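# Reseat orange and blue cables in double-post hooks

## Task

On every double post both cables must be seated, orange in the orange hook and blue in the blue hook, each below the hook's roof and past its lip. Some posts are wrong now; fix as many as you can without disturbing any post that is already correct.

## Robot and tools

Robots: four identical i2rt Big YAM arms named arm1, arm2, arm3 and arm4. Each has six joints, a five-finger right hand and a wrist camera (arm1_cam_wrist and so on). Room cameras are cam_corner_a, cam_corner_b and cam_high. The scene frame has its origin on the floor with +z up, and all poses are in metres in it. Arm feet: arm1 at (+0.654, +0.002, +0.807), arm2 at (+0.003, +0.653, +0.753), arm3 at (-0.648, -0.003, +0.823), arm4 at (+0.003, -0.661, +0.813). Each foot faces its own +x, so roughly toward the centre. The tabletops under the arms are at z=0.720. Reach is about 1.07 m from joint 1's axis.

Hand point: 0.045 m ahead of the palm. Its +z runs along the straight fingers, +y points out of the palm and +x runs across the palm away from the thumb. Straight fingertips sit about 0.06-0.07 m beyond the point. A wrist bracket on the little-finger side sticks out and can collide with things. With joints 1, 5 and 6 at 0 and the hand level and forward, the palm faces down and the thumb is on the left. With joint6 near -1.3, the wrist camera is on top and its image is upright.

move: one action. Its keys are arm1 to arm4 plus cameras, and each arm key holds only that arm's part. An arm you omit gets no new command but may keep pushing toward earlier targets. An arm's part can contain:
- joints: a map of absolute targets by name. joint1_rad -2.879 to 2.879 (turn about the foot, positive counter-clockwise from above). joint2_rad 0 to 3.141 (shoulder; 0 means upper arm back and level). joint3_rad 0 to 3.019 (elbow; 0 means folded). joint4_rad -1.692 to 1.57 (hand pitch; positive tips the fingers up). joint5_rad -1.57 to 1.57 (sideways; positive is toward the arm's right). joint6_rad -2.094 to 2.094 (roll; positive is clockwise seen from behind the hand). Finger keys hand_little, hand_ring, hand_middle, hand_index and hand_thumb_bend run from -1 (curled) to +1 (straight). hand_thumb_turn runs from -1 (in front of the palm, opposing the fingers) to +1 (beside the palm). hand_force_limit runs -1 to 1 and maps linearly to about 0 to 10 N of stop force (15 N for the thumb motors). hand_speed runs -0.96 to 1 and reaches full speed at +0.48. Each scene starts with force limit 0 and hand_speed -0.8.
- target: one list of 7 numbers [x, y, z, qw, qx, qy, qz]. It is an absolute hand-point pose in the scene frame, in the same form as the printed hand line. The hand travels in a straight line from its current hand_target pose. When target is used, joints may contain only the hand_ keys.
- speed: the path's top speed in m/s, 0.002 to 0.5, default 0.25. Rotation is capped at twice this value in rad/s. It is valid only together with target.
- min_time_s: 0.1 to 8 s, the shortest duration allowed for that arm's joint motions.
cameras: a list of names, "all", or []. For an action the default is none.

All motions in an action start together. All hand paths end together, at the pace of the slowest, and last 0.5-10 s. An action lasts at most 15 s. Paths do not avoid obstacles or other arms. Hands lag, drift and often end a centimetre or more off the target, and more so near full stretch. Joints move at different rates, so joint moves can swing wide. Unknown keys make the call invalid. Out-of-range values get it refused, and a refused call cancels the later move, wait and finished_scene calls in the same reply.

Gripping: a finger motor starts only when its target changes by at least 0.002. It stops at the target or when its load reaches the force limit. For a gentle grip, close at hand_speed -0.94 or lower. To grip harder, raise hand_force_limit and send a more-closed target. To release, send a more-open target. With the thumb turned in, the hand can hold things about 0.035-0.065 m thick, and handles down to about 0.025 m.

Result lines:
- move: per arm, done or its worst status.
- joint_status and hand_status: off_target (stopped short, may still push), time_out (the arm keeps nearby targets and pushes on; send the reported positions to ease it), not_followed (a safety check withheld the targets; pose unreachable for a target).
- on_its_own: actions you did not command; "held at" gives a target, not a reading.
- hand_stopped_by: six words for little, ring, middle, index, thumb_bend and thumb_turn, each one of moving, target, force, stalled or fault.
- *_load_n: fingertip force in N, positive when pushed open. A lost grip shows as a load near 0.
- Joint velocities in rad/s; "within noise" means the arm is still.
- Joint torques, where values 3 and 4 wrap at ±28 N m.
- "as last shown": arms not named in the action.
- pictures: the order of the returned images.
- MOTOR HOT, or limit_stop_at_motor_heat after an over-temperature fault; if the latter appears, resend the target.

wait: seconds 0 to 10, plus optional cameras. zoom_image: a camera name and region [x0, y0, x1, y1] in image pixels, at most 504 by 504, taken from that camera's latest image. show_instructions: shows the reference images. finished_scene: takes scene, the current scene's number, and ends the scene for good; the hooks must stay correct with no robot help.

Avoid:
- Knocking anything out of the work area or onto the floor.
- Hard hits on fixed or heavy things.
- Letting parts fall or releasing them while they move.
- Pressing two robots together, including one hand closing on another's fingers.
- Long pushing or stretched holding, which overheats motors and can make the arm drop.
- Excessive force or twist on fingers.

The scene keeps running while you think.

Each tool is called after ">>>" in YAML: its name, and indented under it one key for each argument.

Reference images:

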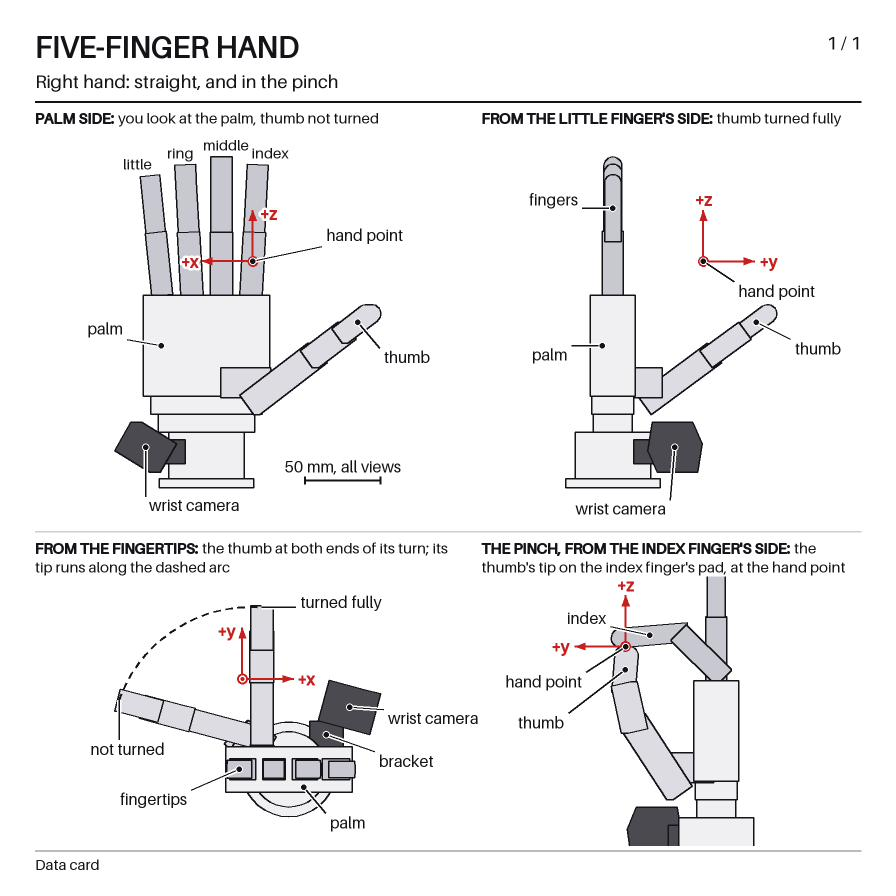

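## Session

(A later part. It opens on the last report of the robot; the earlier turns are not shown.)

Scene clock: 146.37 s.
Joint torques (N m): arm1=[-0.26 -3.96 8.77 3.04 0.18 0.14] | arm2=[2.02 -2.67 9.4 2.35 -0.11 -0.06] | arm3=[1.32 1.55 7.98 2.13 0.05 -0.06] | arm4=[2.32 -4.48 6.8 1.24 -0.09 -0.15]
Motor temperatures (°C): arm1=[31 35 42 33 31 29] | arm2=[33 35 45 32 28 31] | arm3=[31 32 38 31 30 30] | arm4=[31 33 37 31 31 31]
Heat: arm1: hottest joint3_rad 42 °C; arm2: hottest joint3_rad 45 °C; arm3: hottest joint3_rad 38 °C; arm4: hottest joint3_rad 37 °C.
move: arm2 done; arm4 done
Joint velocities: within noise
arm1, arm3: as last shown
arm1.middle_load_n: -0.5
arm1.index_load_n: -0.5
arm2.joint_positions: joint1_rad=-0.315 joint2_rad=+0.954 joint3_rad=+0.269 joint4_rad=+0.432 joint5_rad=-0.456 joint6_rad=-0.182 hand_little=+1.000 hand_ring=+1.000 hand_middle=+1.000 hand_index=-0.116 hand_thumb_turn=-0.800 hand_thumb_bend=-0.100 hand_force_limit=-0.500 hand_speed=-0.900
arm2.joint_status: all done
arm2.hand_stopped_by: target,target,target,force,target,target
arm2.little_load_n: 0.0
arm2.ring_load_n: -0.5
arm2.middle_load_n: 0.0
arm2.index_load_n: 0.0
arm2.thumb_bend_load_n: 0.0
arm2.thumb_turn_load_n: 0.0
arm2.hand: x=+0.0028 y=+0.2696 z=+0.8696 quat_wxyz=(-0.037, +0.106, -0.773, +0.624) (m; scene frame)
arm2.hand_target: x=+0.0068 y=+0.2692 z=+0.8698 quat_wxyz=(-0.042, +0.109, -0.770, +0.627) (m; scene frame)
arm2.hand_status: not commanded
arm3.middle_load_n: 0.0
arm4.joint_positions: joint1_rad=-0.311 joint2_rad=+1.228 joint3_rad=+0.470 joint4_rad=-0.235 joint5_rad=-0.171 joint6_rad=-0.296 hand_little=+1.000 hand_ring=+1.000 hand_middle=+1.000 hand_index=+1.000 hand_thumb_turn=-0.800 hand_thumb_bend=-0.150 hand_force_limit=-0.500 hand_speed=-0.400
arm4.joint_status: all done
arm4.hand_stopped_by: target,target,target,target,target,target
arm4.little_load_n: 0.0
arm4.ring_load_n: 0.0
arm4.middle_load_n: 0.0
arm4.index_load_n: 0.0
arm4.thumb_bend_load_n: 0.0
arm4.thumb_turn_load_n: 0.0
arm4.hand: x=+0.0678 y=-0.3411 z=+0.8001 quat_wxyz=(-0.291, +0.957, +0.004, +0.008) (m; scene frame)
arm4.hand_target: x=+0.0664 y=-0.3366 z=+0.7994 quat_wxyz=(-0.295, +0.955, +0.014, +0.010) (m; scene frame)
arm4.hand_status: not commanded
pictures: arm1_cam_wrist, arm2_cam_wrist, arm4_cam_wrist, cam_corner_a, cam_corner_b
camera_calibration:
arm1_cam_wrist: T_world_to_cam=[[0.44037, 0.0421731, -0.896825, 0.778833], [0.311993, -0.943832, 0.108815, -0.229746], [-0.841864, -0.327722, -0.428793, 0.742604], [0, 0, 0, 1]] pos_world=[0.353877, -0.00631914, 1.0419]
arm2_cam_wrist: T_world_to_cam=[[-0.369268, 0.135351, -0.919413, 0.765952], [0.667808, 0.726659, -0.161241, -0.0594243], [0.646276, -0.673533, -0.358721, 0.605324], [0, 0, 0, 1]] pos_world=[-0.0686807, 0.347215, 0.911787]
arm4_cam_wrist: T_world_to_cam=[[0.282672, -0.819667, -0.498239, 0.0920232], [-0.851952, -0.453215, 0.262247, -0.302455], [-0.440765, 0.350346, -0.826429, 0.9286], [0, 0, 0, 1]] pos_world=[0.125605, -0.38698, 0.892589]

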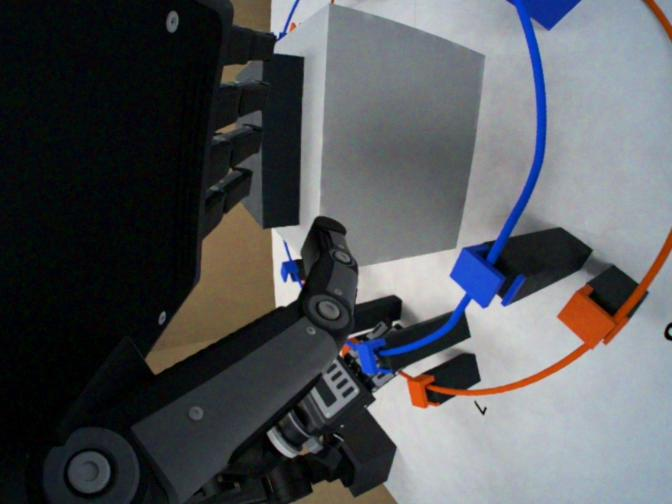

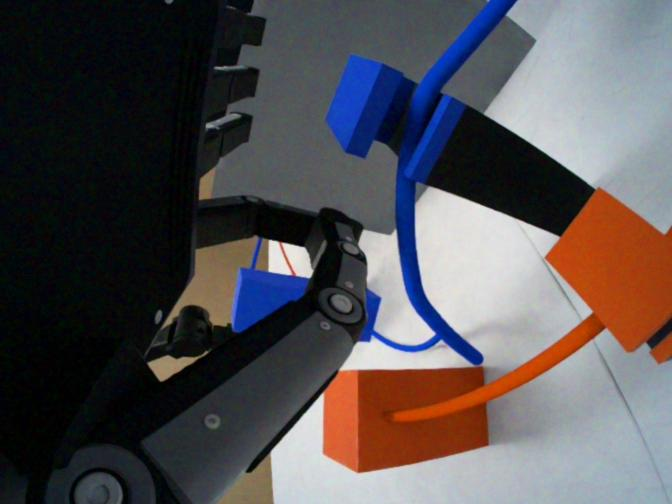

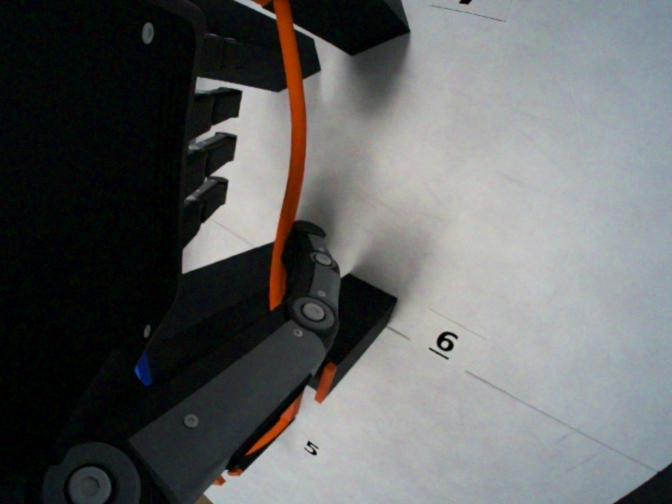

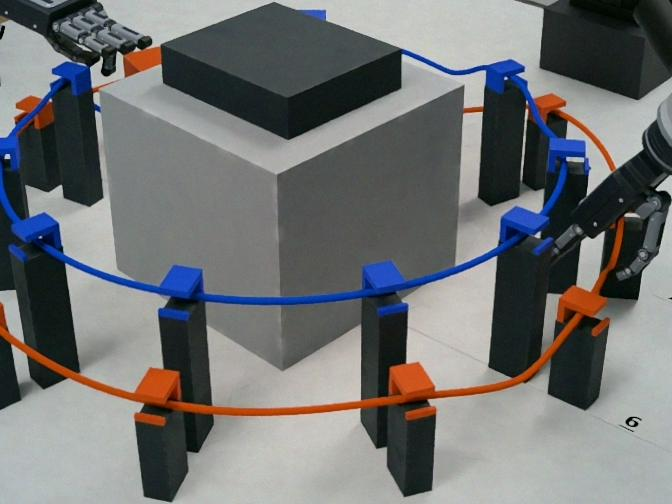

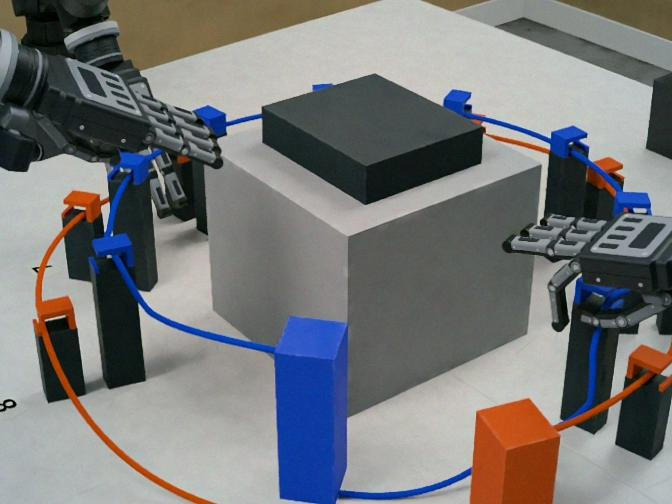

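>>> move:
  arm2: {"joints": {"joint2_rad": 0.60}, "min_time_s": 2.0}
  arm3: {"target": [-0.36, 0.25, 1.0, 0.1434, -0.3461, 0.8566, -0.3548], "joints": {"hand_thumb_turn": -0.8, "hand_thumb_bend": 0.0, "hand_speed": 0.0}, "speed": 0.3}
  arm4: {"joints": {"joint2_rad": 0.808, "joint4_rad": -0.685}, "min_time_s": 2.2}
  cameras: ["all"]

Scene clock: 155.93 s.
Joint torques (N m): arm1=[0.03 -4.07 8.81 2.97 0.16 0.15] | arm2=[2.02 -0.5 11.1 2.26 0.05 -0.07] | arm3=[1.44 -7.65 8.99 0.08 0.66 0.04] | arm4=[2.08 -1.14 8.21 0.38 -0.11 -0.09]
Motor temperatures (°C): arm1=[31 35 43 33 31 29] | arm2=[33 35 44 32 28 31] | arm3=[31 32 38 31 30 30] | arm4=[31 33 37 31 31 31]
Heat: arm1: hottest joint3_rad 43 °C; arm2: hottest joint3_rad 44 °C; arm3: hottest joint3_rad 38 °C; arm4: hottest joint3_rad 37 °C.
move: arm2 done; arm3 off_target; arm4 done
Joint velocities: within noise
arm1: as last shown
arm1.middle_load_n: 0.0
arm1.index_load_n: 0.0
arm2.joint_positions: joint1_rad=-0.315 joint2_rad=+0.603 joint3_rad=+0.269 joint4_rad=+0.433 joint5_rad=-0.456 joint6_rad=-0.182 hand_little=+1.000 hand_ring=+1.000 hand_middle=+1.000 hand_index=-0.116 hand_thumb_turn=-0.800 hand_thumb_bend=-0.100 hand_force_limit=-0.500 hand_speed=-0.900
arm2.joint_status: all done
arm2.hand_stopped_by: target,target,target,force,target,target
arm2.little_load_n: 0.0
arm2.ring_load_n: 0.0
arm2.middle_load_n: 0.0
arm2.index_load_n: 0.0
arm2.thumb_bend_load_n: 0.5
arm2.thumb_turn_load_n: 0.0
arm2.hand: x=+0.0079 y=+0.2856 z=+0.9907 quat_wxyz=(+0.017, +0.141, -0.658, +0.740) (m; scene frame)
arm2.hand_target: x=+0.0119 y=+0.2861 z=+0.9933 quat_wxyz=(+0.013, +0.144, -0.652, +0.745) (m; scene frame)
arm2.hand_status: not commanded
arm3.joint_positions: joint1_rad=+0.971 joint2_rad=+1.350 joint3_rad=+1.082 joint4_rad=-1.556 joint5_rad=+0.756 joint6_rad=+1.854 hand_little=+1.000 hand_ring=+1.000 hand_middle=+1.000 hand_index=+1.000 hand_thumb_turn=-0.800 hand_thumb_bend=+0.000 hand_force_limit=+0.000 hand_speed=+0.000
arm3.joint_status: all done
arm3.hand_stopped_by: target,target,target,target,target,target
arm3.little_load_n: 0.0
arm3.ring_load_n: 0.0
arm3.middle_load_n: 0.0
arm3.index_load_n: 0.0
arm3.thumb_bend_load_n: 0.0
arm3.thumb_turn_load_n: 0.0
arm3.hand: x=-0.3682 y=+0.2359 z=+0.9864 quat_wxyz=(-0.123, +0.355, -0.852, +0.366) (m; scene frame)
arm3.hand_target: x=-0.3605 y=+0.2495 z=+1.0001 quat_wxyz=(-0.143, +0.346, -0.857, +0.355) (m; scene frame)
arm3.hand_status: off_target (0.021 m and 2.9 deg from the pose sent, 0.617 m and 58.4 deg at the start; a joint's target at an end of its range on 30 of 90 steps)
arm4.joint_positions: joint1_rad=-0.311 joint2_rad=+0.812 joint3_rad=+0.470 joint4_rad=-0.676 joint5_rad=-0.171 joint6_rad=-0.296 hand_little=+1.000 hand_ring=+1.000 hand_middle=+1.000 hand_index=+1.000 hand_thumb_turn=-0.800 hand_thumb_bend=-0.150 hand_force_limit=-0.500 hand_speed=-0.400
arm4.joint_status: all done
arm4.hand_stopped_by: target,target,target,target,target,target
arm4.little_load_n: 0.5
arm4.ring_load_n: 0.0
arm4.middle_load_n: -0.5
arm4.index_load_n: 0.0
arm4.thumb_bend_load_n: 0.0
arm4.thumb_turn_load_n: 0.0
arm4.hand: x=+0.0444 y=-0.4083 z=+0.8752 quat_wxyz=(-0.279, +0.960, +0.003, +0.004) (m; scene frame)
arm4.hand_target: x=+0.0421 y=-0.4093 z=+0.8764 quat_wxyz=(-0.278, +0.960, +0.012, +0.004) (m; scene frame)
arm4.hand_status: not commanded
pictures: arm1_cam_wrist, arm2_cam_wrist, arm3_cam_wrist, arm4_cam_wrist, cam_corner_a, cam_corner_b, cam_high
camera_calibration:
arm1_cam_wrist: T_world_to_cam=[[0.44037, 0.0421731, -0.896825, 0.778833], [0.311993, -0.943832, 0.108815, -0.229746], [-0.841864, -0.327722, -0.428793, 0.742604], [0, 0, 0, 1]] pos_world=[0.353877, -0.00631914, 1.0419]
arm2_cam_wrist: T_world_to_cam=[[-0.454992, -0.173409, -0.873448, 0.920218], [0.636984, 0.622047, -0.455312, 0.266578], [0.622281, -0.763536, -0.172568, 0.497635], [0, 0, 0, 1]] pos_world=[-0.0607824, 0.373712, 1.01101]
arm3_cam_wrist: T_world_to_cam=[[-0.650578, 0.300594, -0.697418, 0.382862], [0.280915, 0.948448, 0.146742, -0.257812], [0.705574, -0.100449, -0.701481, 1.08908], [0, 0, 0, 1]] pos_world=[-0.44692, 0.238832, 1.06881]
arm4_cam_wrist: T_world_to_cam=[[0.278572, -0.831476, -0.480672, 0.0609261], [-0.849643, -0.446698, 0.280299, -0.385758], [-0.447777, 0.330316, -0.830895, 0.999925], [0, 0, 0, 1]] pos_world=[0.103015, -0.45195, 0.968246]

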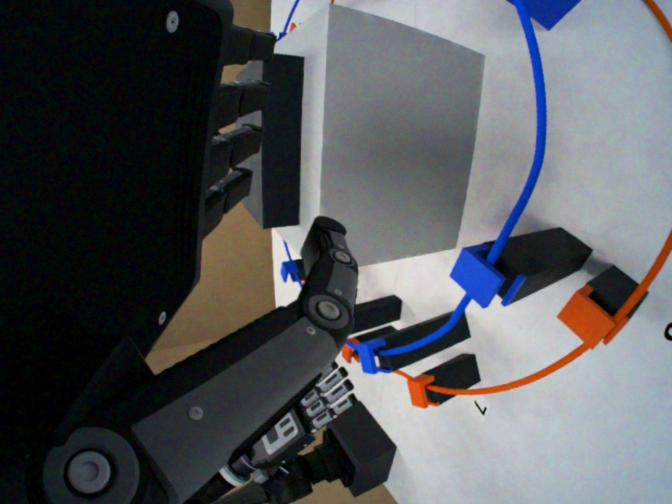

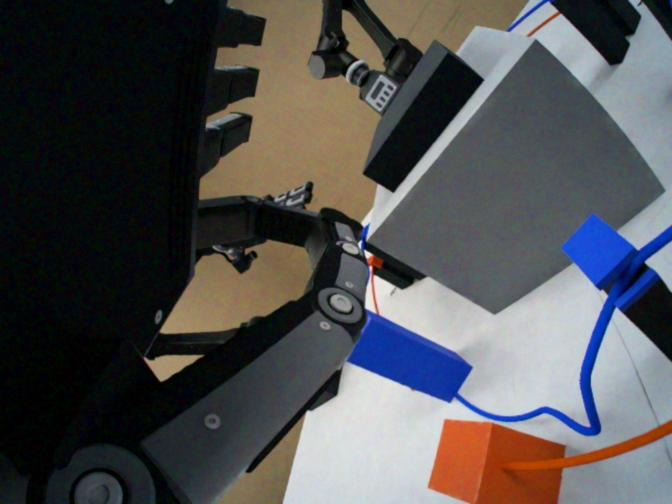

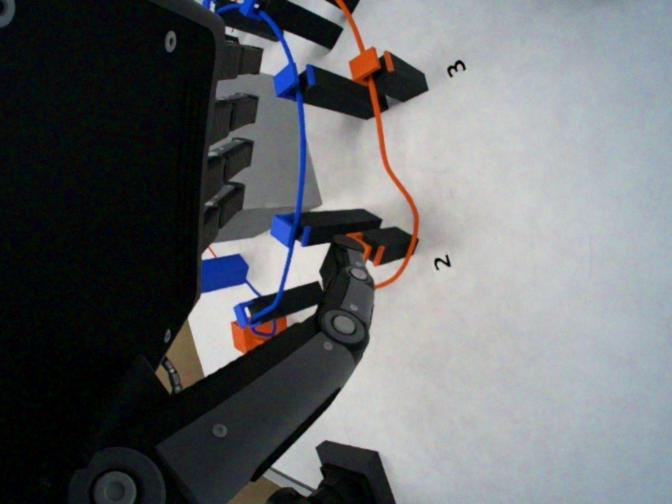

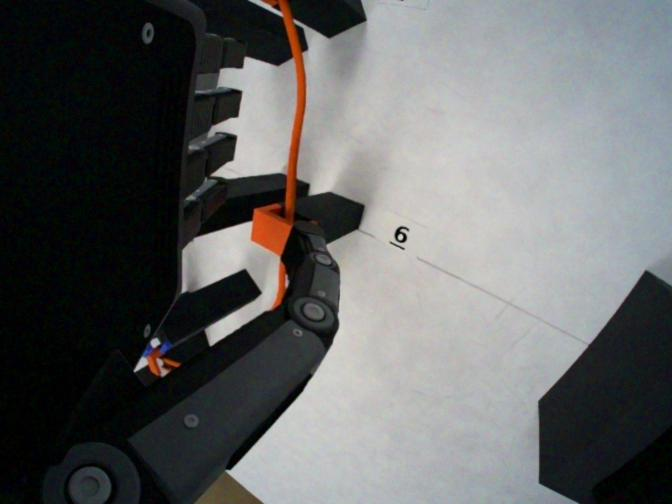

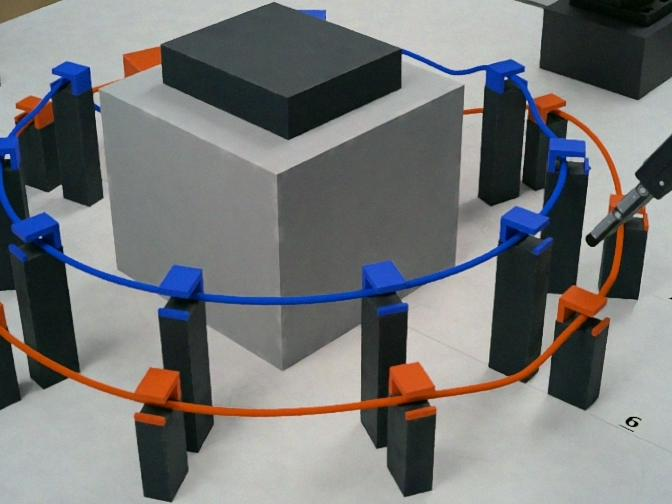

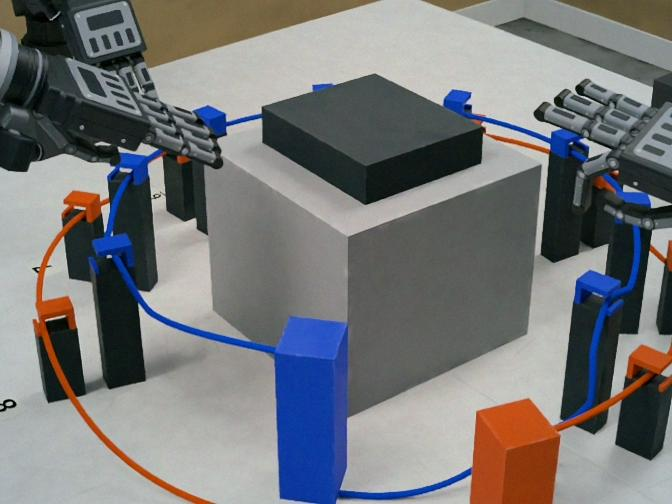

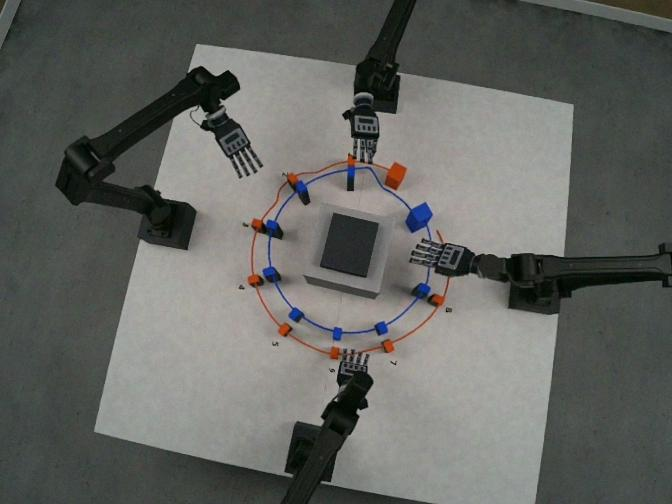

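>>> zoom_image:
  camera: "arm3_cam_wrist"
  region: [310, 170, 450, 310]

>>> zoom_image:
  camera: "arm3_cam_wrist"
  region: [220, 0, 460, 200]

>>> zoom_image:
  camera: "cam_corner_b"
  region: [560, 260, 660, 340]

>>> zoom_image:
  camera: "cam_corner_a"
  region: [20, 40, 120, 140]

>>> zoom_image:
  camera: "cam_corner_a"
  region: [540, 180, 672, 340]

>>> zoom_image:
  camera: "cam_high"
  region: [240, 150, 460, 370]

>>> zoom_image:
  camera: "arm4_cam_wrist"
  region: [230, 170, 370, 310]

Scaled by 3.600 from the camera's 672x504 image, which has a finer 960x720 frame.

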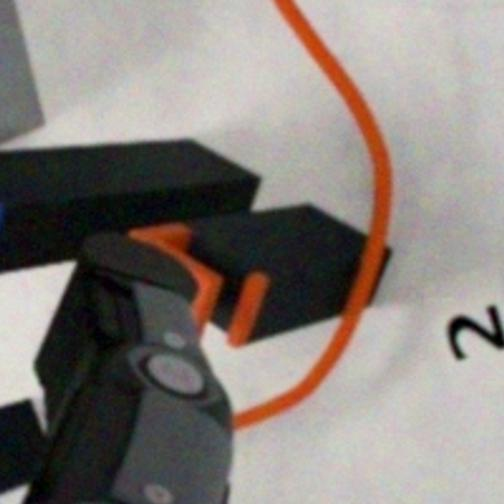

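Scaled by 2.100 from the camera's 672x504 image, which has a finer 960x720 frame.

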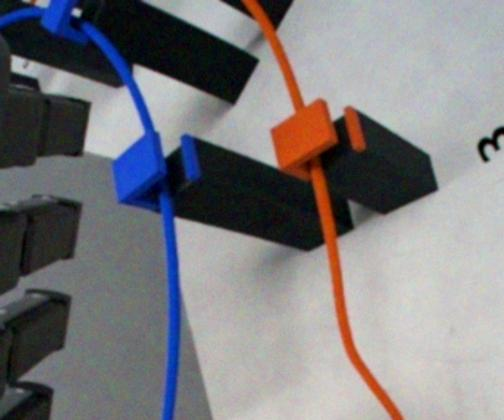

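Scaled by 5.040 from the camera's 672x504 image, which has a finer 960x720 frame.

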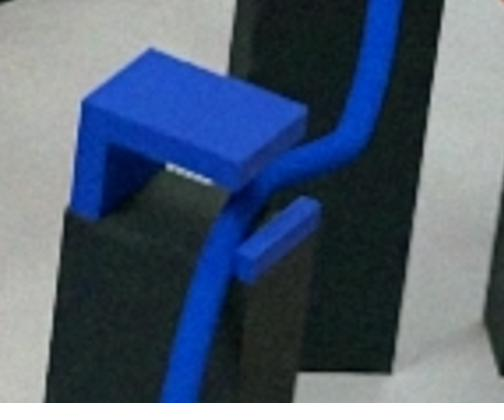

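Scaled by 5.040 from the camera's 672x504 image, which has a finer 960x720 frame.

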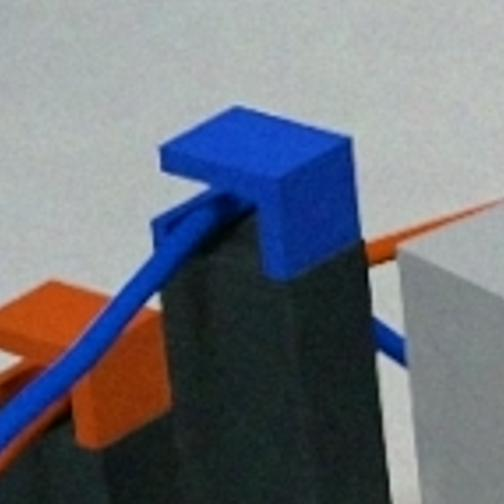

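Scaled by 3.150 from the camera's 672x504 image, which has a finer 960x720 frame.

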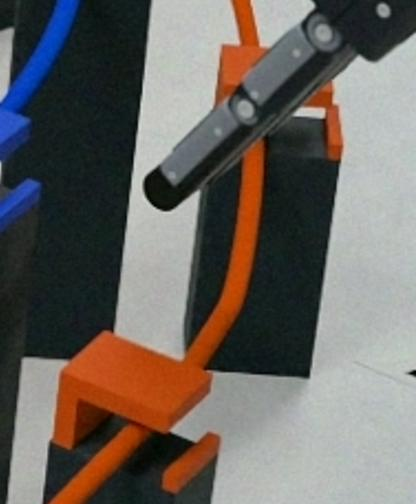

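Scaled by 2.291 from the camera's 672x504 image, which has a finer 960x720 frame.

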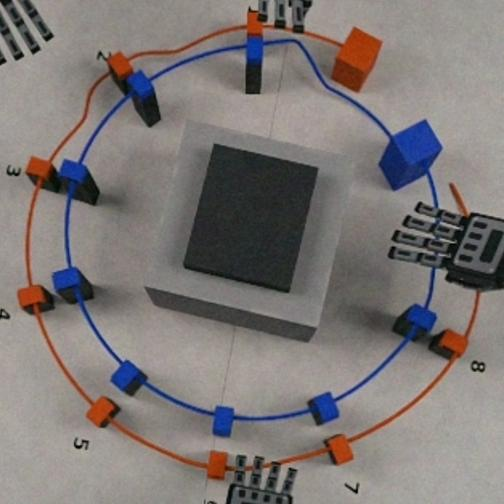

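Scaled by 3.600 from the camera's 672x504 image, which has a finer 960x720 frame.

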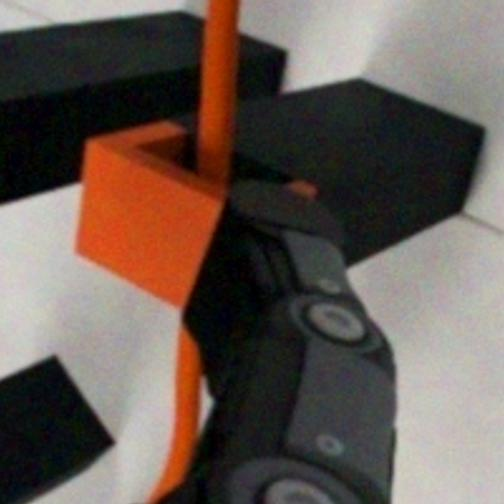

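>>> move:
  arm3: {"target": [-0.322, 0.243, 0.80, 0.1434, -0.3461, 0.8566, -0.3548], "speed": 0.2}
  cameras: ["arm3_cam_wrist", "cam_corner_a", "cam_corner_b", "cam_high"]

Scene clock: 165.17 s.
Joint torques (N m): arm1=[0.26 -4.19 8.72 3.04 0.18 0.17] | arm2=[2.08 -0.5 11.07 2.24 0.05 -0.07] | arm3=[0.5 -9.58 4.93 0.38 0.65 -0.13] | arm4=[2.2 -1.49 8.43 0.14 -0.05 -0.12]
Motor temperatures (°C): arm1=[31 35 43 33 31 29] | arm2=[33 35 45 32 28 31] | arm3=[30 32 39 31 30 30] | arm4=[31 33 38 31 30 31]
Heat: arm1: hottest joint3_rad 43 °C; arm2: hottest joint3_rad 45 °C; arm3: hottest joint3_rad 39 °C; arm4: hottest joint3_rad 38 °C.
move: arm3 done
Joint velocities: within noise
arm1, arm2, arm4: as last shown
arm2.middle_load_n: -0.5
arm2.thumb_bend_load_n: 0.0
arm3.joint_positions: joint1_rad=+0.892 joint2_rad=+1.656 joint3_rad=+0.853 joint4_rad=-0.903 joint5_rad=+0.772 joint6_rad=+1.748 hand_little=+1.000 hand_ring=+1.000 hand_middle=+1.000 hand_index=+1.000 hand_thumb_turn=-0.800 hand_thumb_bend=+0.000 hand_force_limit=+0.000 hand_speed=+0.000
arm3.joint_status: not commanded
arm3.hand_stopped_by: target,target,target,target,target,target
arm3.little_load_n: 0.0
arm3.ring_load_n: 0.0
arm3.middle_load_n: 0.0
arm3.index_load_n: 0.0
arm3.thumb_bend_load_n: 0.0
arm3.thumb_turn_load_n: 0.0
arm3.hand: x=-0.3256 y=+0.2433 z=+0.7994 quat_wxyz=(-0.142, +0.347, -0.856, +0.355) (m; scene frame)
arm3.hand_target: x=-0.3220 y=+0.2430 z=+0.8001 quat_wxyz=(-0.143, +0.346, -0.857, +0.355) (m; scene frame)
arm3.hand_status: done (0.004 m and 0.2 deg from the pose sent, 0.192 m and 2.9 deg at the start)
arm4.little_load_n: 0.0
arm4.middle_load_n: 0.0
pictures: arm3_cam_wrist, cam_corner_a, cam_corner_b, cam_high
camera_calibration:
arm3_cam_wrist: T_world_to_cam=[[-0.630493, 0.326749, -0.704069, 0.283426], [0.276933, 0.942076, 0.189211, -0.283125], [0.725112, -0.0756837, -0.68446, 0.915282], [0, 0, 0, 1]] pos_world=[-0.406577, 0.243388, 0.879597]

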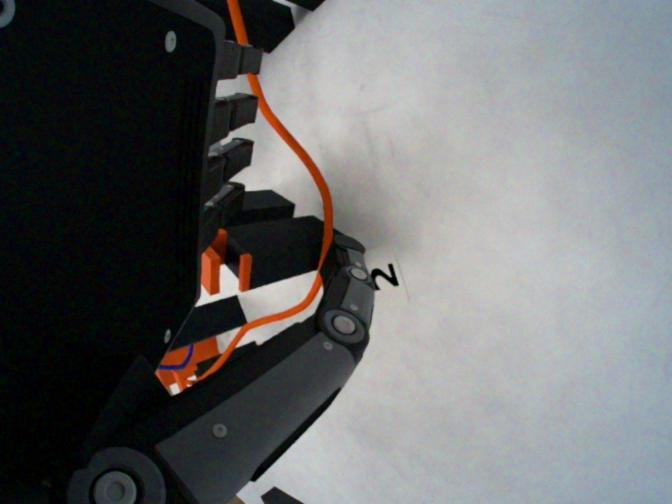

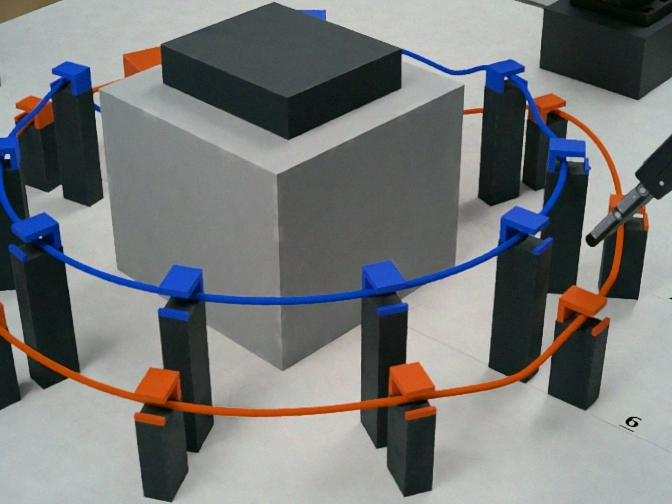

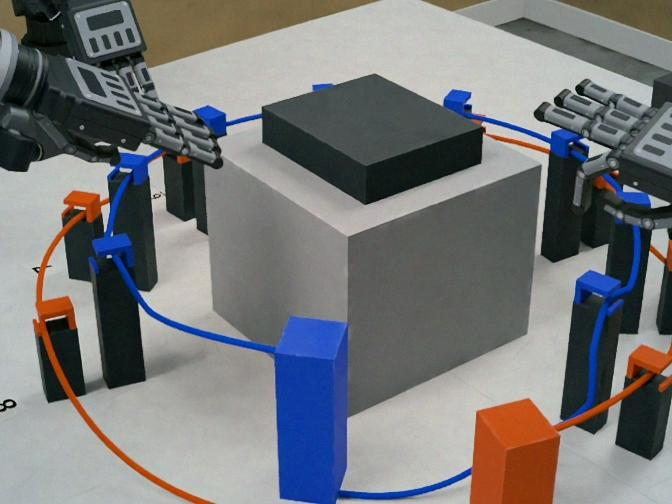

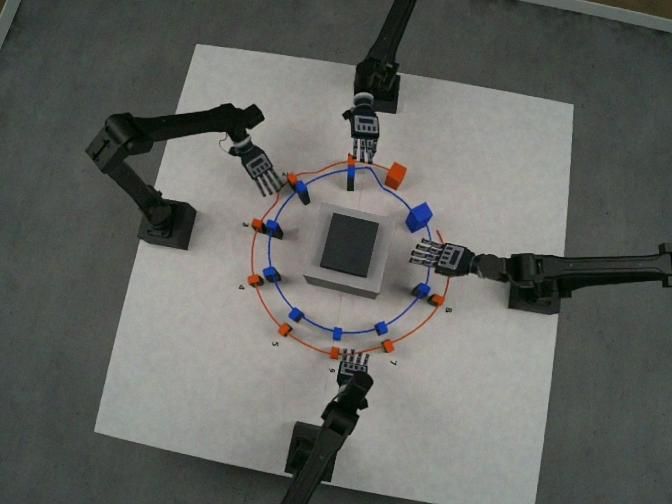

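>>> move:
  cameras: ["arm3_cam_wrist","cam_corner_a","cam_corner_b"]

Scene clock: 168.63 s.
Joint torques (N m): arm1=[0.03 -4.25 8.7 3.19 0.16 0.17] | arm2=[2.08 -0.56 11.1 2.24 0.05 -0.06] | arm3=[0.44 -9.58 4.97 0.35 0.66 -0.13] | arm4=[1.73 -1.49 8.01 0.42 -0.08 -0.13]
Motor temperatures (°C): arm1=[31 35 43 33 31 29] | arm2=[33 35 45 32 28 31] | arm3=[30 32 38 31 30 30] | arm4=[31 33 38 31 30 31]
Heat: arm1: hottest joint3_rad 43 °C; arm2: hottest joint3_rad 45 °C; arm3: hottest joint3_rad 38 °C; arm4: hottest joint3_rad 38 °C.
Joint velocities: within noise
arm1.joint_positions: joint1_rad=+0.153 joint2_rad=+0.809 joint3_rad=+0.578 joint4_rad=-0.292 joint5_rad=+0.325 joint6_rad=+0.340 hand_little=+1.000 hand_ring=+1.000 hand_middle=+1.000 hand_index=+1.000 hand_thumb_turn=-0.800 hand_thumb_bend=-0.150 hand_force_limit=-0.500 hand_speed=-0.400
arm1.joint_status: not commanded
arm1.hand_stopped_by: target,target,target,target,target,target
arm1.little_load_n: 0.0
arm1.ring_load_n: 0.0
arm1.middle_load_n: 0.0
arm1.index_load_n: 0.0
arm1.thumb_bend_load_n: 0.0
arm1.thumb_turn_load_n: 0.0
arm1.hand: x=+0.2616 y=-0.0481 z=+0.9930 quat_wxyz=(+0.371, -0.707, -0.488, +0.354) (m; scene frame)
arm1.hand_target: x=+0.2597 y=-0.0509 z=+0.9993 quat_wxyz=(+0.373, -0.703, -0.483, +0.365) (m; scene frame)
arm1.hand_status: not commanded
arm2.joint_positions: joint1_rad=-0.315 joint2_rad=+0.603 joint3_rad=+0.269 joint4_rad=+0.433 joint5_rad=-0.456 joint6_rad=-0.182 hand_little=+1.000 hand_ring=+1.000 hand_middle=+1.000 hand_index=-0.116 hand_thumb_turn=-0.800 hand_thumb_bend=-0.100 hand_force_limit=-0.500 hand_speed=-0.900
arm2.joint_status: not commanded
arm2.hand_stopped_by: target,target,target,force,target,target
arm2.little_load_n: 0.0
arm2.ring_load_n: 0.0
arm2.middle_load_n: 0.0
arm2.index_load_n: 0.0
arm2.thumb_bend_load_n: 0.0
arm2.thumb_turn_load_n: 0.0
arm2.hand: x=+0.0079 y=+0.2856 z=+0.9907 quat_wxyz=(+0.017, +0.141, -0.658, +0.740) (m; scene frame)
arm2.hand_target: x=+0.0119 y=+0.2861 z=+0.9933 quat_wxyz=(+0.013, +0.144, -0.652, +0.745) (m; scene frame)
arm2.hand_status: not commanded
arm3.joint_positions: joint1_rad=+0.892 joint2_rad=+1.656 joint3_rad=+0.853 joint4_rad=-0.903 joint5_rad=+0.772 joint6_rad=+1.748 hand_little=+1.000 hand_ring=+1.000 hand_middle=+1.000 hand_index=+1.000 hand_thumb_turn=-0.800 hand_thumb_bend=+0.000 hand_force_limit=+0.000 hand_speed=+0.000
arm3.joint_status: not commanded
arm3.hand_stopped_by: target,target,target,target,target,target
arm3.little_load_n: 0.0
arm3.ring_load_n: 0.0
arm3.middle_load_n: 0.0
arm3.index_load_n: 0.0
arm3.thumb_bend_load_n: 0.0
arm3.thumb_turn_load_n: 0.0
arm3.hand: x=-0.3256 y=+0.2433 z=+0.7994 quat_wxyz=(-0.142, +0.347, -0.856, +0.355) (m; scene frame)
arm3.hand_target: x=-0.3220 y=+0.2430 z=+0.8001 quat_wxyz=(-0.143, +0.346, -0.857, +0.355) (m; scene frame)
arm3.hand_status: done (0.004 m and 0.2 deg from the pose sent, 0.192 m and 2.9 deg at the start)
arm4.joint_positions: joint1_rad=-0.311 joint2_rad=+0.812 joint3_rad=+0.470 joint4_rad=-0.676 joint5_rad=-0.171 joint6_rad=-0.296 hand_little=+1.000 hand_ring=+1.000 hand_middle=+1.000 hand_index=+1.000 hand_thumb_turn=-0.800 hand_thumb_bend=-0.150 hand_force_limit=-0.500 hand_speed=-0.400
arm4.joint_status: not commanded
arm4.hand_stopped_by: target,target,target,target,target,target
arm4.little_load_n: 0.0
arm4.ring_load_n: -0.5
arm4.middle_load_n: -0.5
arm4.index_load_n: 0.0
arm4.thumb_bend_load_n: 0.0
arm4.thumb_turn_load_n: 0.0
arm4.hand: x=+0.0444 y=-0.4083 z=+0.8752 quat_wxyz=(-0.279, +0.960, +0.003, +0.004) (m; scene frame)
arm4.hand_target: x=+0.0421 y=-0.4093 z=+0.8764 quat_wxyz=(-0.278, +0.960, +0.012, +0.004) (m; scene frame)
arm4.hand_status: not commanded
pictures: arm3_cam_wrist, cam_corner_a, cam_corner_b
camera_calibration:
arm3_cam_wrist: T_world_to_cam=[[-0.630766, 0.326427, -0.703974, 0.283342], [0.276678, 0.942197, 0.188983, -0.282963], [0.724971, -0.0755704, -0.684621, 0.915332], [0, 0, 0, 1]] pos_world=[-0.406577, 0.243289, 0.879596]

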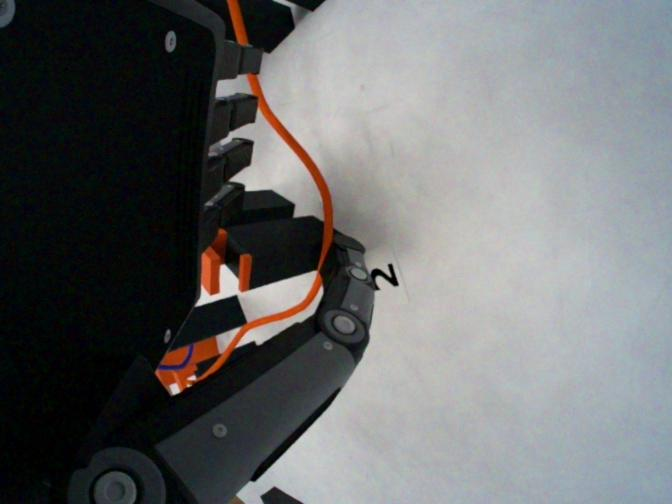

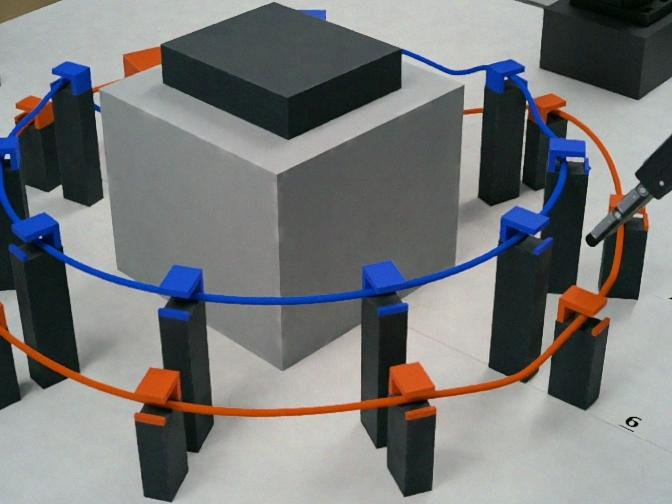

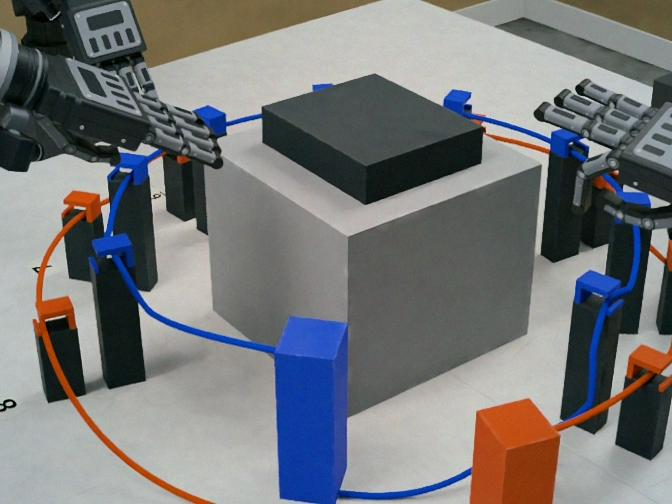

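>>> zoom_image:
  camera: "arm3_cam_wrist"
  region: [180, 160, 400, 400]

>>> zoom_image:
  camera: "cam_corner_b"
  region: [560, 120, 672, 300]

>>> zoom_image:
  camera: "cam_corner_a"
  region: [0, 60, 120, 260]

Scaled by 2.100 from the camera's 672x504 image, which has a finer 960x720 frame.

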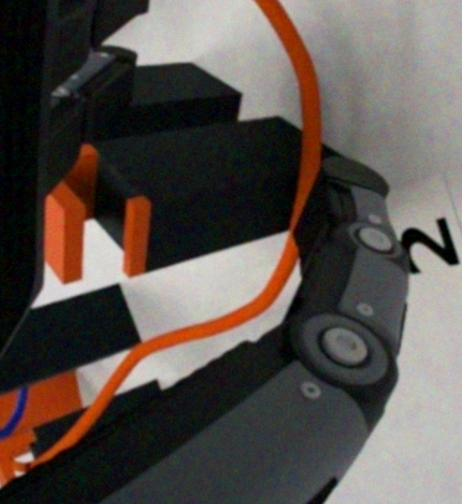

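Scaled by 2.800 from the camera's 672x504 image, which has a finer 960x720 frame.

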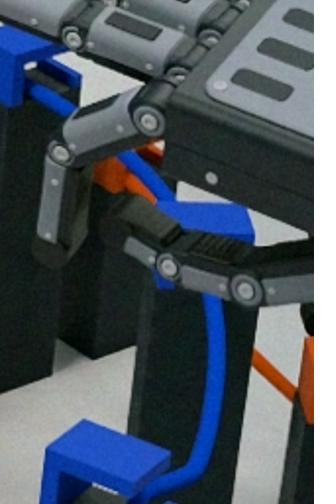

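Scaled by 2.520 from the camera's 672x504 image, which has a finer 960x720 frame.

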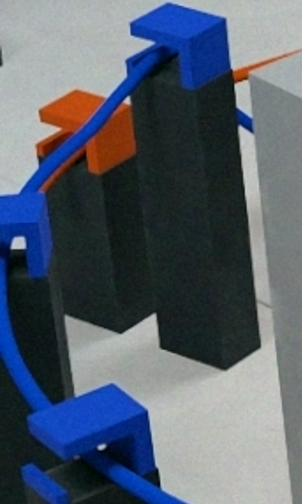

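>>> zoom_image:
  camera: "cam_corner_b"
  region: [622, 220, 672, 290]

>>> move:
  cameras: ["cam_high", "arm2_cam_wrist"]

Scaled by 7.200 from the camera's 672x504 image, which has a finer 960x720 frame.

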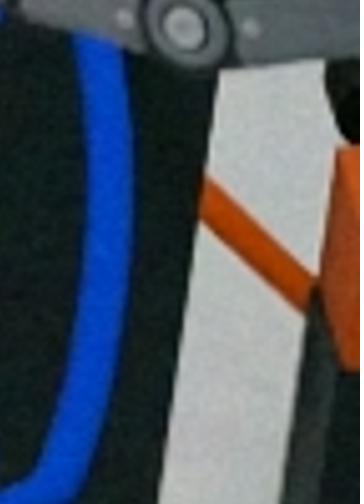

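Scene clock: 173.87 s.
Joint torques (N m): arm1=[-0.56 -4.25 8.73 3.03 0.18 0.16] | arm2=[2.14 -0.56 11.1 2.24 0.05 -0.07] | arm3=[0.56 -9.47 5 0.35 0.65 -0.12] | arm4=[1.55 -1.03 8.21 0.38 -0.02 -0.14]
Motor temperatures (°C): arm1=[31 35 43 33 31 29] | arm2=[33 34 45 32 28 31] | arm3=[30 32 38 30 30 29] | arm4=[31 33 38 31 30 31]
Heat: arm1: hottest joint3_rad 43 °C; arm2: hottest joint3_rad 45 °C; arm3: hottest joint3_rad 38 °C; arm4: hottest joint3_rad 38 °C.
Joint velocities: within noise
arm1.joint_positions: joint1_rad=+0.153 joint2_rad=+0.809 joint3_rad=+0.578 joint4_rad=-0.292 joint5_rad=+0.325 joint6_rad=+0.340 hand_little=+1.000 hand_ring=+1.000 hand_middle=+1.000 hand_index=+1.000 hand_thumb_turn=-0.800 hand_thumb_bend=-0.150 hand_force_limit=-0.500 hand_speed=-0.400
arm1.joint_status: not commanded
arm1.hand_stopped_by: target,target,target,target,target,target
arm1.little_load_n: 0.0
arm1.ring_load_n: 0.0
arm1.middle_load_n: 0.0
arm1.index_load_n: 0.0
arm1.thumb_bend_load_n: 0.0
arm1.thumb_turn_load_n: 0.0
arm1.hand: x=+0.2616 y=-0.0481 z=+0.9930 quat_wxyz=(+0.371, -0.707, -0.488, +0.354) (m; scene frame)
arm1.hand_target: x=+0.2597 y=-0.0509 z=+0.9993 quat_wxyz=(+0.373, -0.703, -0.483, +0.365) (m; scene frame)
arm1.hand_status: not commanded
arm2.joint_positions: joint1_rad=-0.315 joint2_rad=+0.603 joint3_rad=+0.269 joint4_rad=+0.433 joint5_rad=-0.456 joint6_rad=-0.182 hand_little=+1.000 hand_ring=+1.000 hand_middle=+1.000 hand_index=-0.116 hand_thumb_turn=-0.800 hand_thumb_bend=-0.100 hand_force_limit=-0.500 hand_speed=-0.900
arm2.joint_status: not commanded
arm2.hand_stopped_by: target,target,target,force,target,target
arm2.little_load_n: 0.0
arm2.ring_load_n: 0.0
arm2.middle_load_n: 0.0
arm2.index_load_n: 0.0
arm2.thumb_bend_load_n: 0.0
arm2.thumb_turn_load_n: 0.0
arm2.hand: x=+0.0079 y=+0.2856 z=+0.9907 quat_wxyz=(+0.017, +0.141, -0.658, +0.740) (m; scene frame)
arm2.hand_target: x=+0.0119 y=+0.2861 z=+0.9933 quat_wxyz=(+0.013, +0.144, -0.652, +0.745) (m; scene frame)
arm2.hand_status: not commanded
arm3.joint_positions: joint1_rad=+0.892 joint2_rad=+1.656 joint3_rad=+0.853 joint4_rad=-0.903 joint5_rad=+0.772 joint6_rad=+1.748 hand_little=+1.000 hand_ring=+1.000 hand_middle=+1.000 hand_index=+1.000 hand_thumb_turn=-0.800 hand_thumb_bend=+0.000 hand_force_limit=+0.000 hand_speed=+0.000
arm3.joint_status: not commanded
arm3.hand_stopped_by: target,target,target,target,target,target
arm3.little_load_n: 0.0
arm3.ring_load_n: 0.0
arm3.middle_load_n: 0.0
arm3.index_load_n: 0.0
arm3.thumb_bend_load_n: 0.0
arm3.thumb_turn_load_n: 0.0
arm3.hand: x=-0.3256 y=+0.2433 z=+0.7994 quat_wxyz=(-0.142, +0.347, -0.856, +0.355) (m; scene frame)
arm3.hand_target: x=-0.3220 y=+0.2430 z=+0.8001 quat_wxyz=(-0.143, +0.346, -0.857, +0.355) (m; scene frame)
arm3.hand_status: done (0.004 m and 0.2 deg from the pose sent, 0.192 m and 2.9 deg at the start)
arm4.joint_positions: joint1_rad=-0.311 joint2_rad=+0.812 joint3_rad=+0.470 joint4_rad=-0.676 joint5_rad=-0.171 joint6_rad=-0.296 hand_little=+1.000 hand_ring=+1.000 hand_middle=+1.000 hand_index=+1.000 hand_thumb_turn=-0.800 hand_thumb_bend=-0.150 hand_force_limit=-0.500 hand_speed=-0.400
arm4.joint_status: not commanded
arm4.hand_stopped_by: target,target,target,target,target,target
arm4.little_load_n: 0.0
arm4.ring_load_n: 0.0
arm4.middle_load_n: 0.0
arm4.index_load_n: -0.5
arm4.thumb_bend_load_n: 0.0
arm4.thumb_turn_load_n: 0.0
arm4.hand: x=+0.0444 y=-0.4083 z=+0.8752 quat_wxyz=(-0.279, +0.960, +0.003, +0.004) (m; scene frame)
arm4.hand_target: x=+0.0421 y=-0.4093 z=+0.8764 quat_wxyz=(-0.278, +0.960, +0.012, +0.004) (m; scene frame)
arm4.hand_status: not commanded
pictures: arm2_cam_wrist, cam_high
camera_calibration:
arm2_cam_wrist: T_world_to_cam=[[-0.454992, -0.173409, -0.873448, 0.920218], [0.636984, 0.622047, -0.455312, 0.266578], [0.622281, -0.763536, -0.172568, 0.497635], [0, 0, 0, 1]] pos_world=[-0.0607824, 0.373712, 1.01101]

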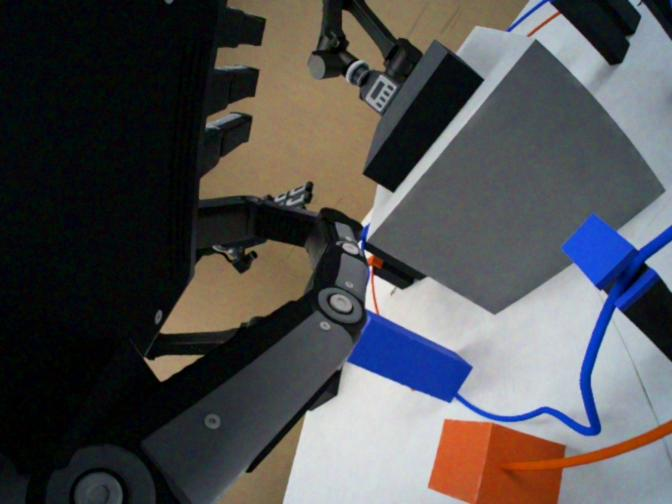

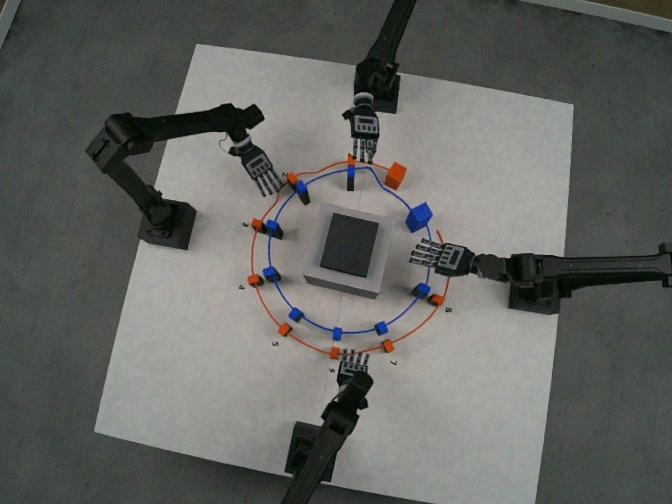

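>>> zoom_image:
  camera: "cam_high"
  region: [240, 145, 340, 235]

Scaled by 5.040 from the camera's 672x504 image, which has a finer 960x720 frame.

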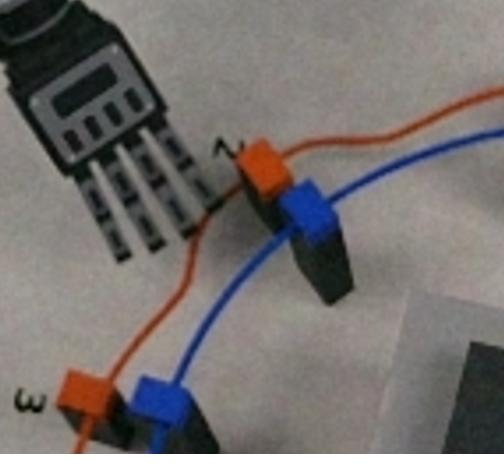

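>>> move:
  arm3: {"target": [-0.298, 0.2244, 0.771, 0.1434, -0.3461, 0.8566, -0.3548], "speed": 0.06, "joints": {"hand_thumb_bend": 0.3}}
  cameras: ["arm3_cam_wrist", "cam_corner_b"]

Scene clock: 181.93 s.
Joint torques (N m): arm1=[-0.26 -3.96 8.81 3 0.17 0.16] | arm2=[2.08 -0.5 11.08 2.25 0.05 -0.07] | arm3=[0.56 -8.88 4.45 0.59 0.69 -0.13] | arm4=[1.38 -0.97 8.27 0.4 -0.02 -0.16]
Motor temperatures (°C): arm1=[31 35 44 33 31 29] | arm2=[33 34 45 32 28 31] | arm3=[30 32 37 30 31 29] | arm4=[31 33 38 31 30 31]
Heat: arm1: hottest joint3_rad 44 °C; arm2: hottest joint3_rad 45 °C; arm3: hottest joint3_rad 37 °C; arm4: hottest joint3_rad 38 °C.
move: arm3 done
Joint velocities: within noise
arm1, arm2, arm4: as last shown
arm1.index_load_n: -0.5
arm3.joint_positions: joint1_rad=+0.812 joint2_rad=+1.700 joint3_rad=+0.827 joint4_rad=-0.738 joint5_rad=+0.778 joint6_rad=+1.637 hand_little=+1.000 hand_ring=+1.000 hand_middle=+1.000 hand_index=+1.000 hand_thumb_turn=-0.800 hand_thumb_bend=+0.300 hand_force_limit=+0.000 hand_speed=+0.000
arm3.joint_status: all done
arm3.hand_stopped_by: target,target,target,target,target,target
arm3.little_load_n: -0.5
arm3.ring_load_n: 0.0
arm3.middle_load_n: 0.0
arm3.index_load_n: 0.0
arm3.thumb_bend_load_n: 0.0
arm3.thumb_turn_load_n: 0.0
arm3.hand: x=-0.2987 y=+0.2282 z=+0.7764 quat_wxyz=(-0.148, +0.344, -0.858, +0.352) (m; scene frame)
arm3.hand_target: x=-0.2980 y=+0.2244 z=+0.7712 quat_wxyz=(-0.143, +0.346, -0.857, +0.355) (m; scene frame)
arm3.hand_status: done (0.007 m and 0.7 deg from the pose sent, 0.044 m and 0.3 deg at the start)
arm4.little_load_n: -0.5
arm4.index_load_n: 0.0
pictures: arm3_cam_wrist, cam_corner_b
camera_calibration:
arm3_cam_wrist: T_world_to_cam=[[-0.623504, 0.335693, -0.706083, 0.290672], [0.274875, 0.939593, 0.203983, -0.283538], [0.731906, -0.0669004, -0.678114, 0.874065], [0, 0, 0, 1]] pos_world=[-0.380561, 0.227309, 0.855791]

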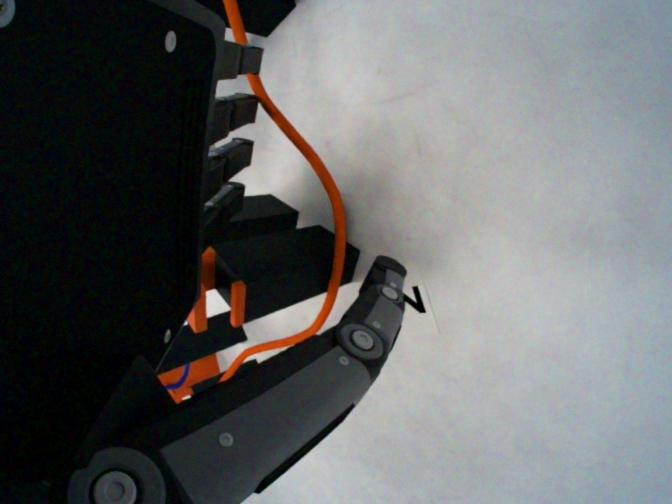

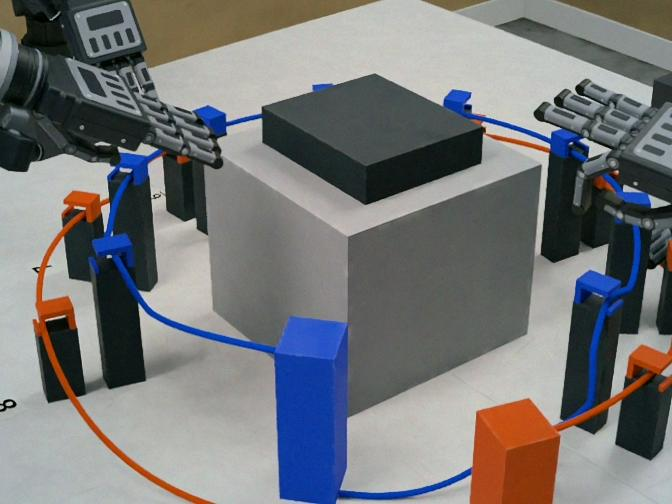

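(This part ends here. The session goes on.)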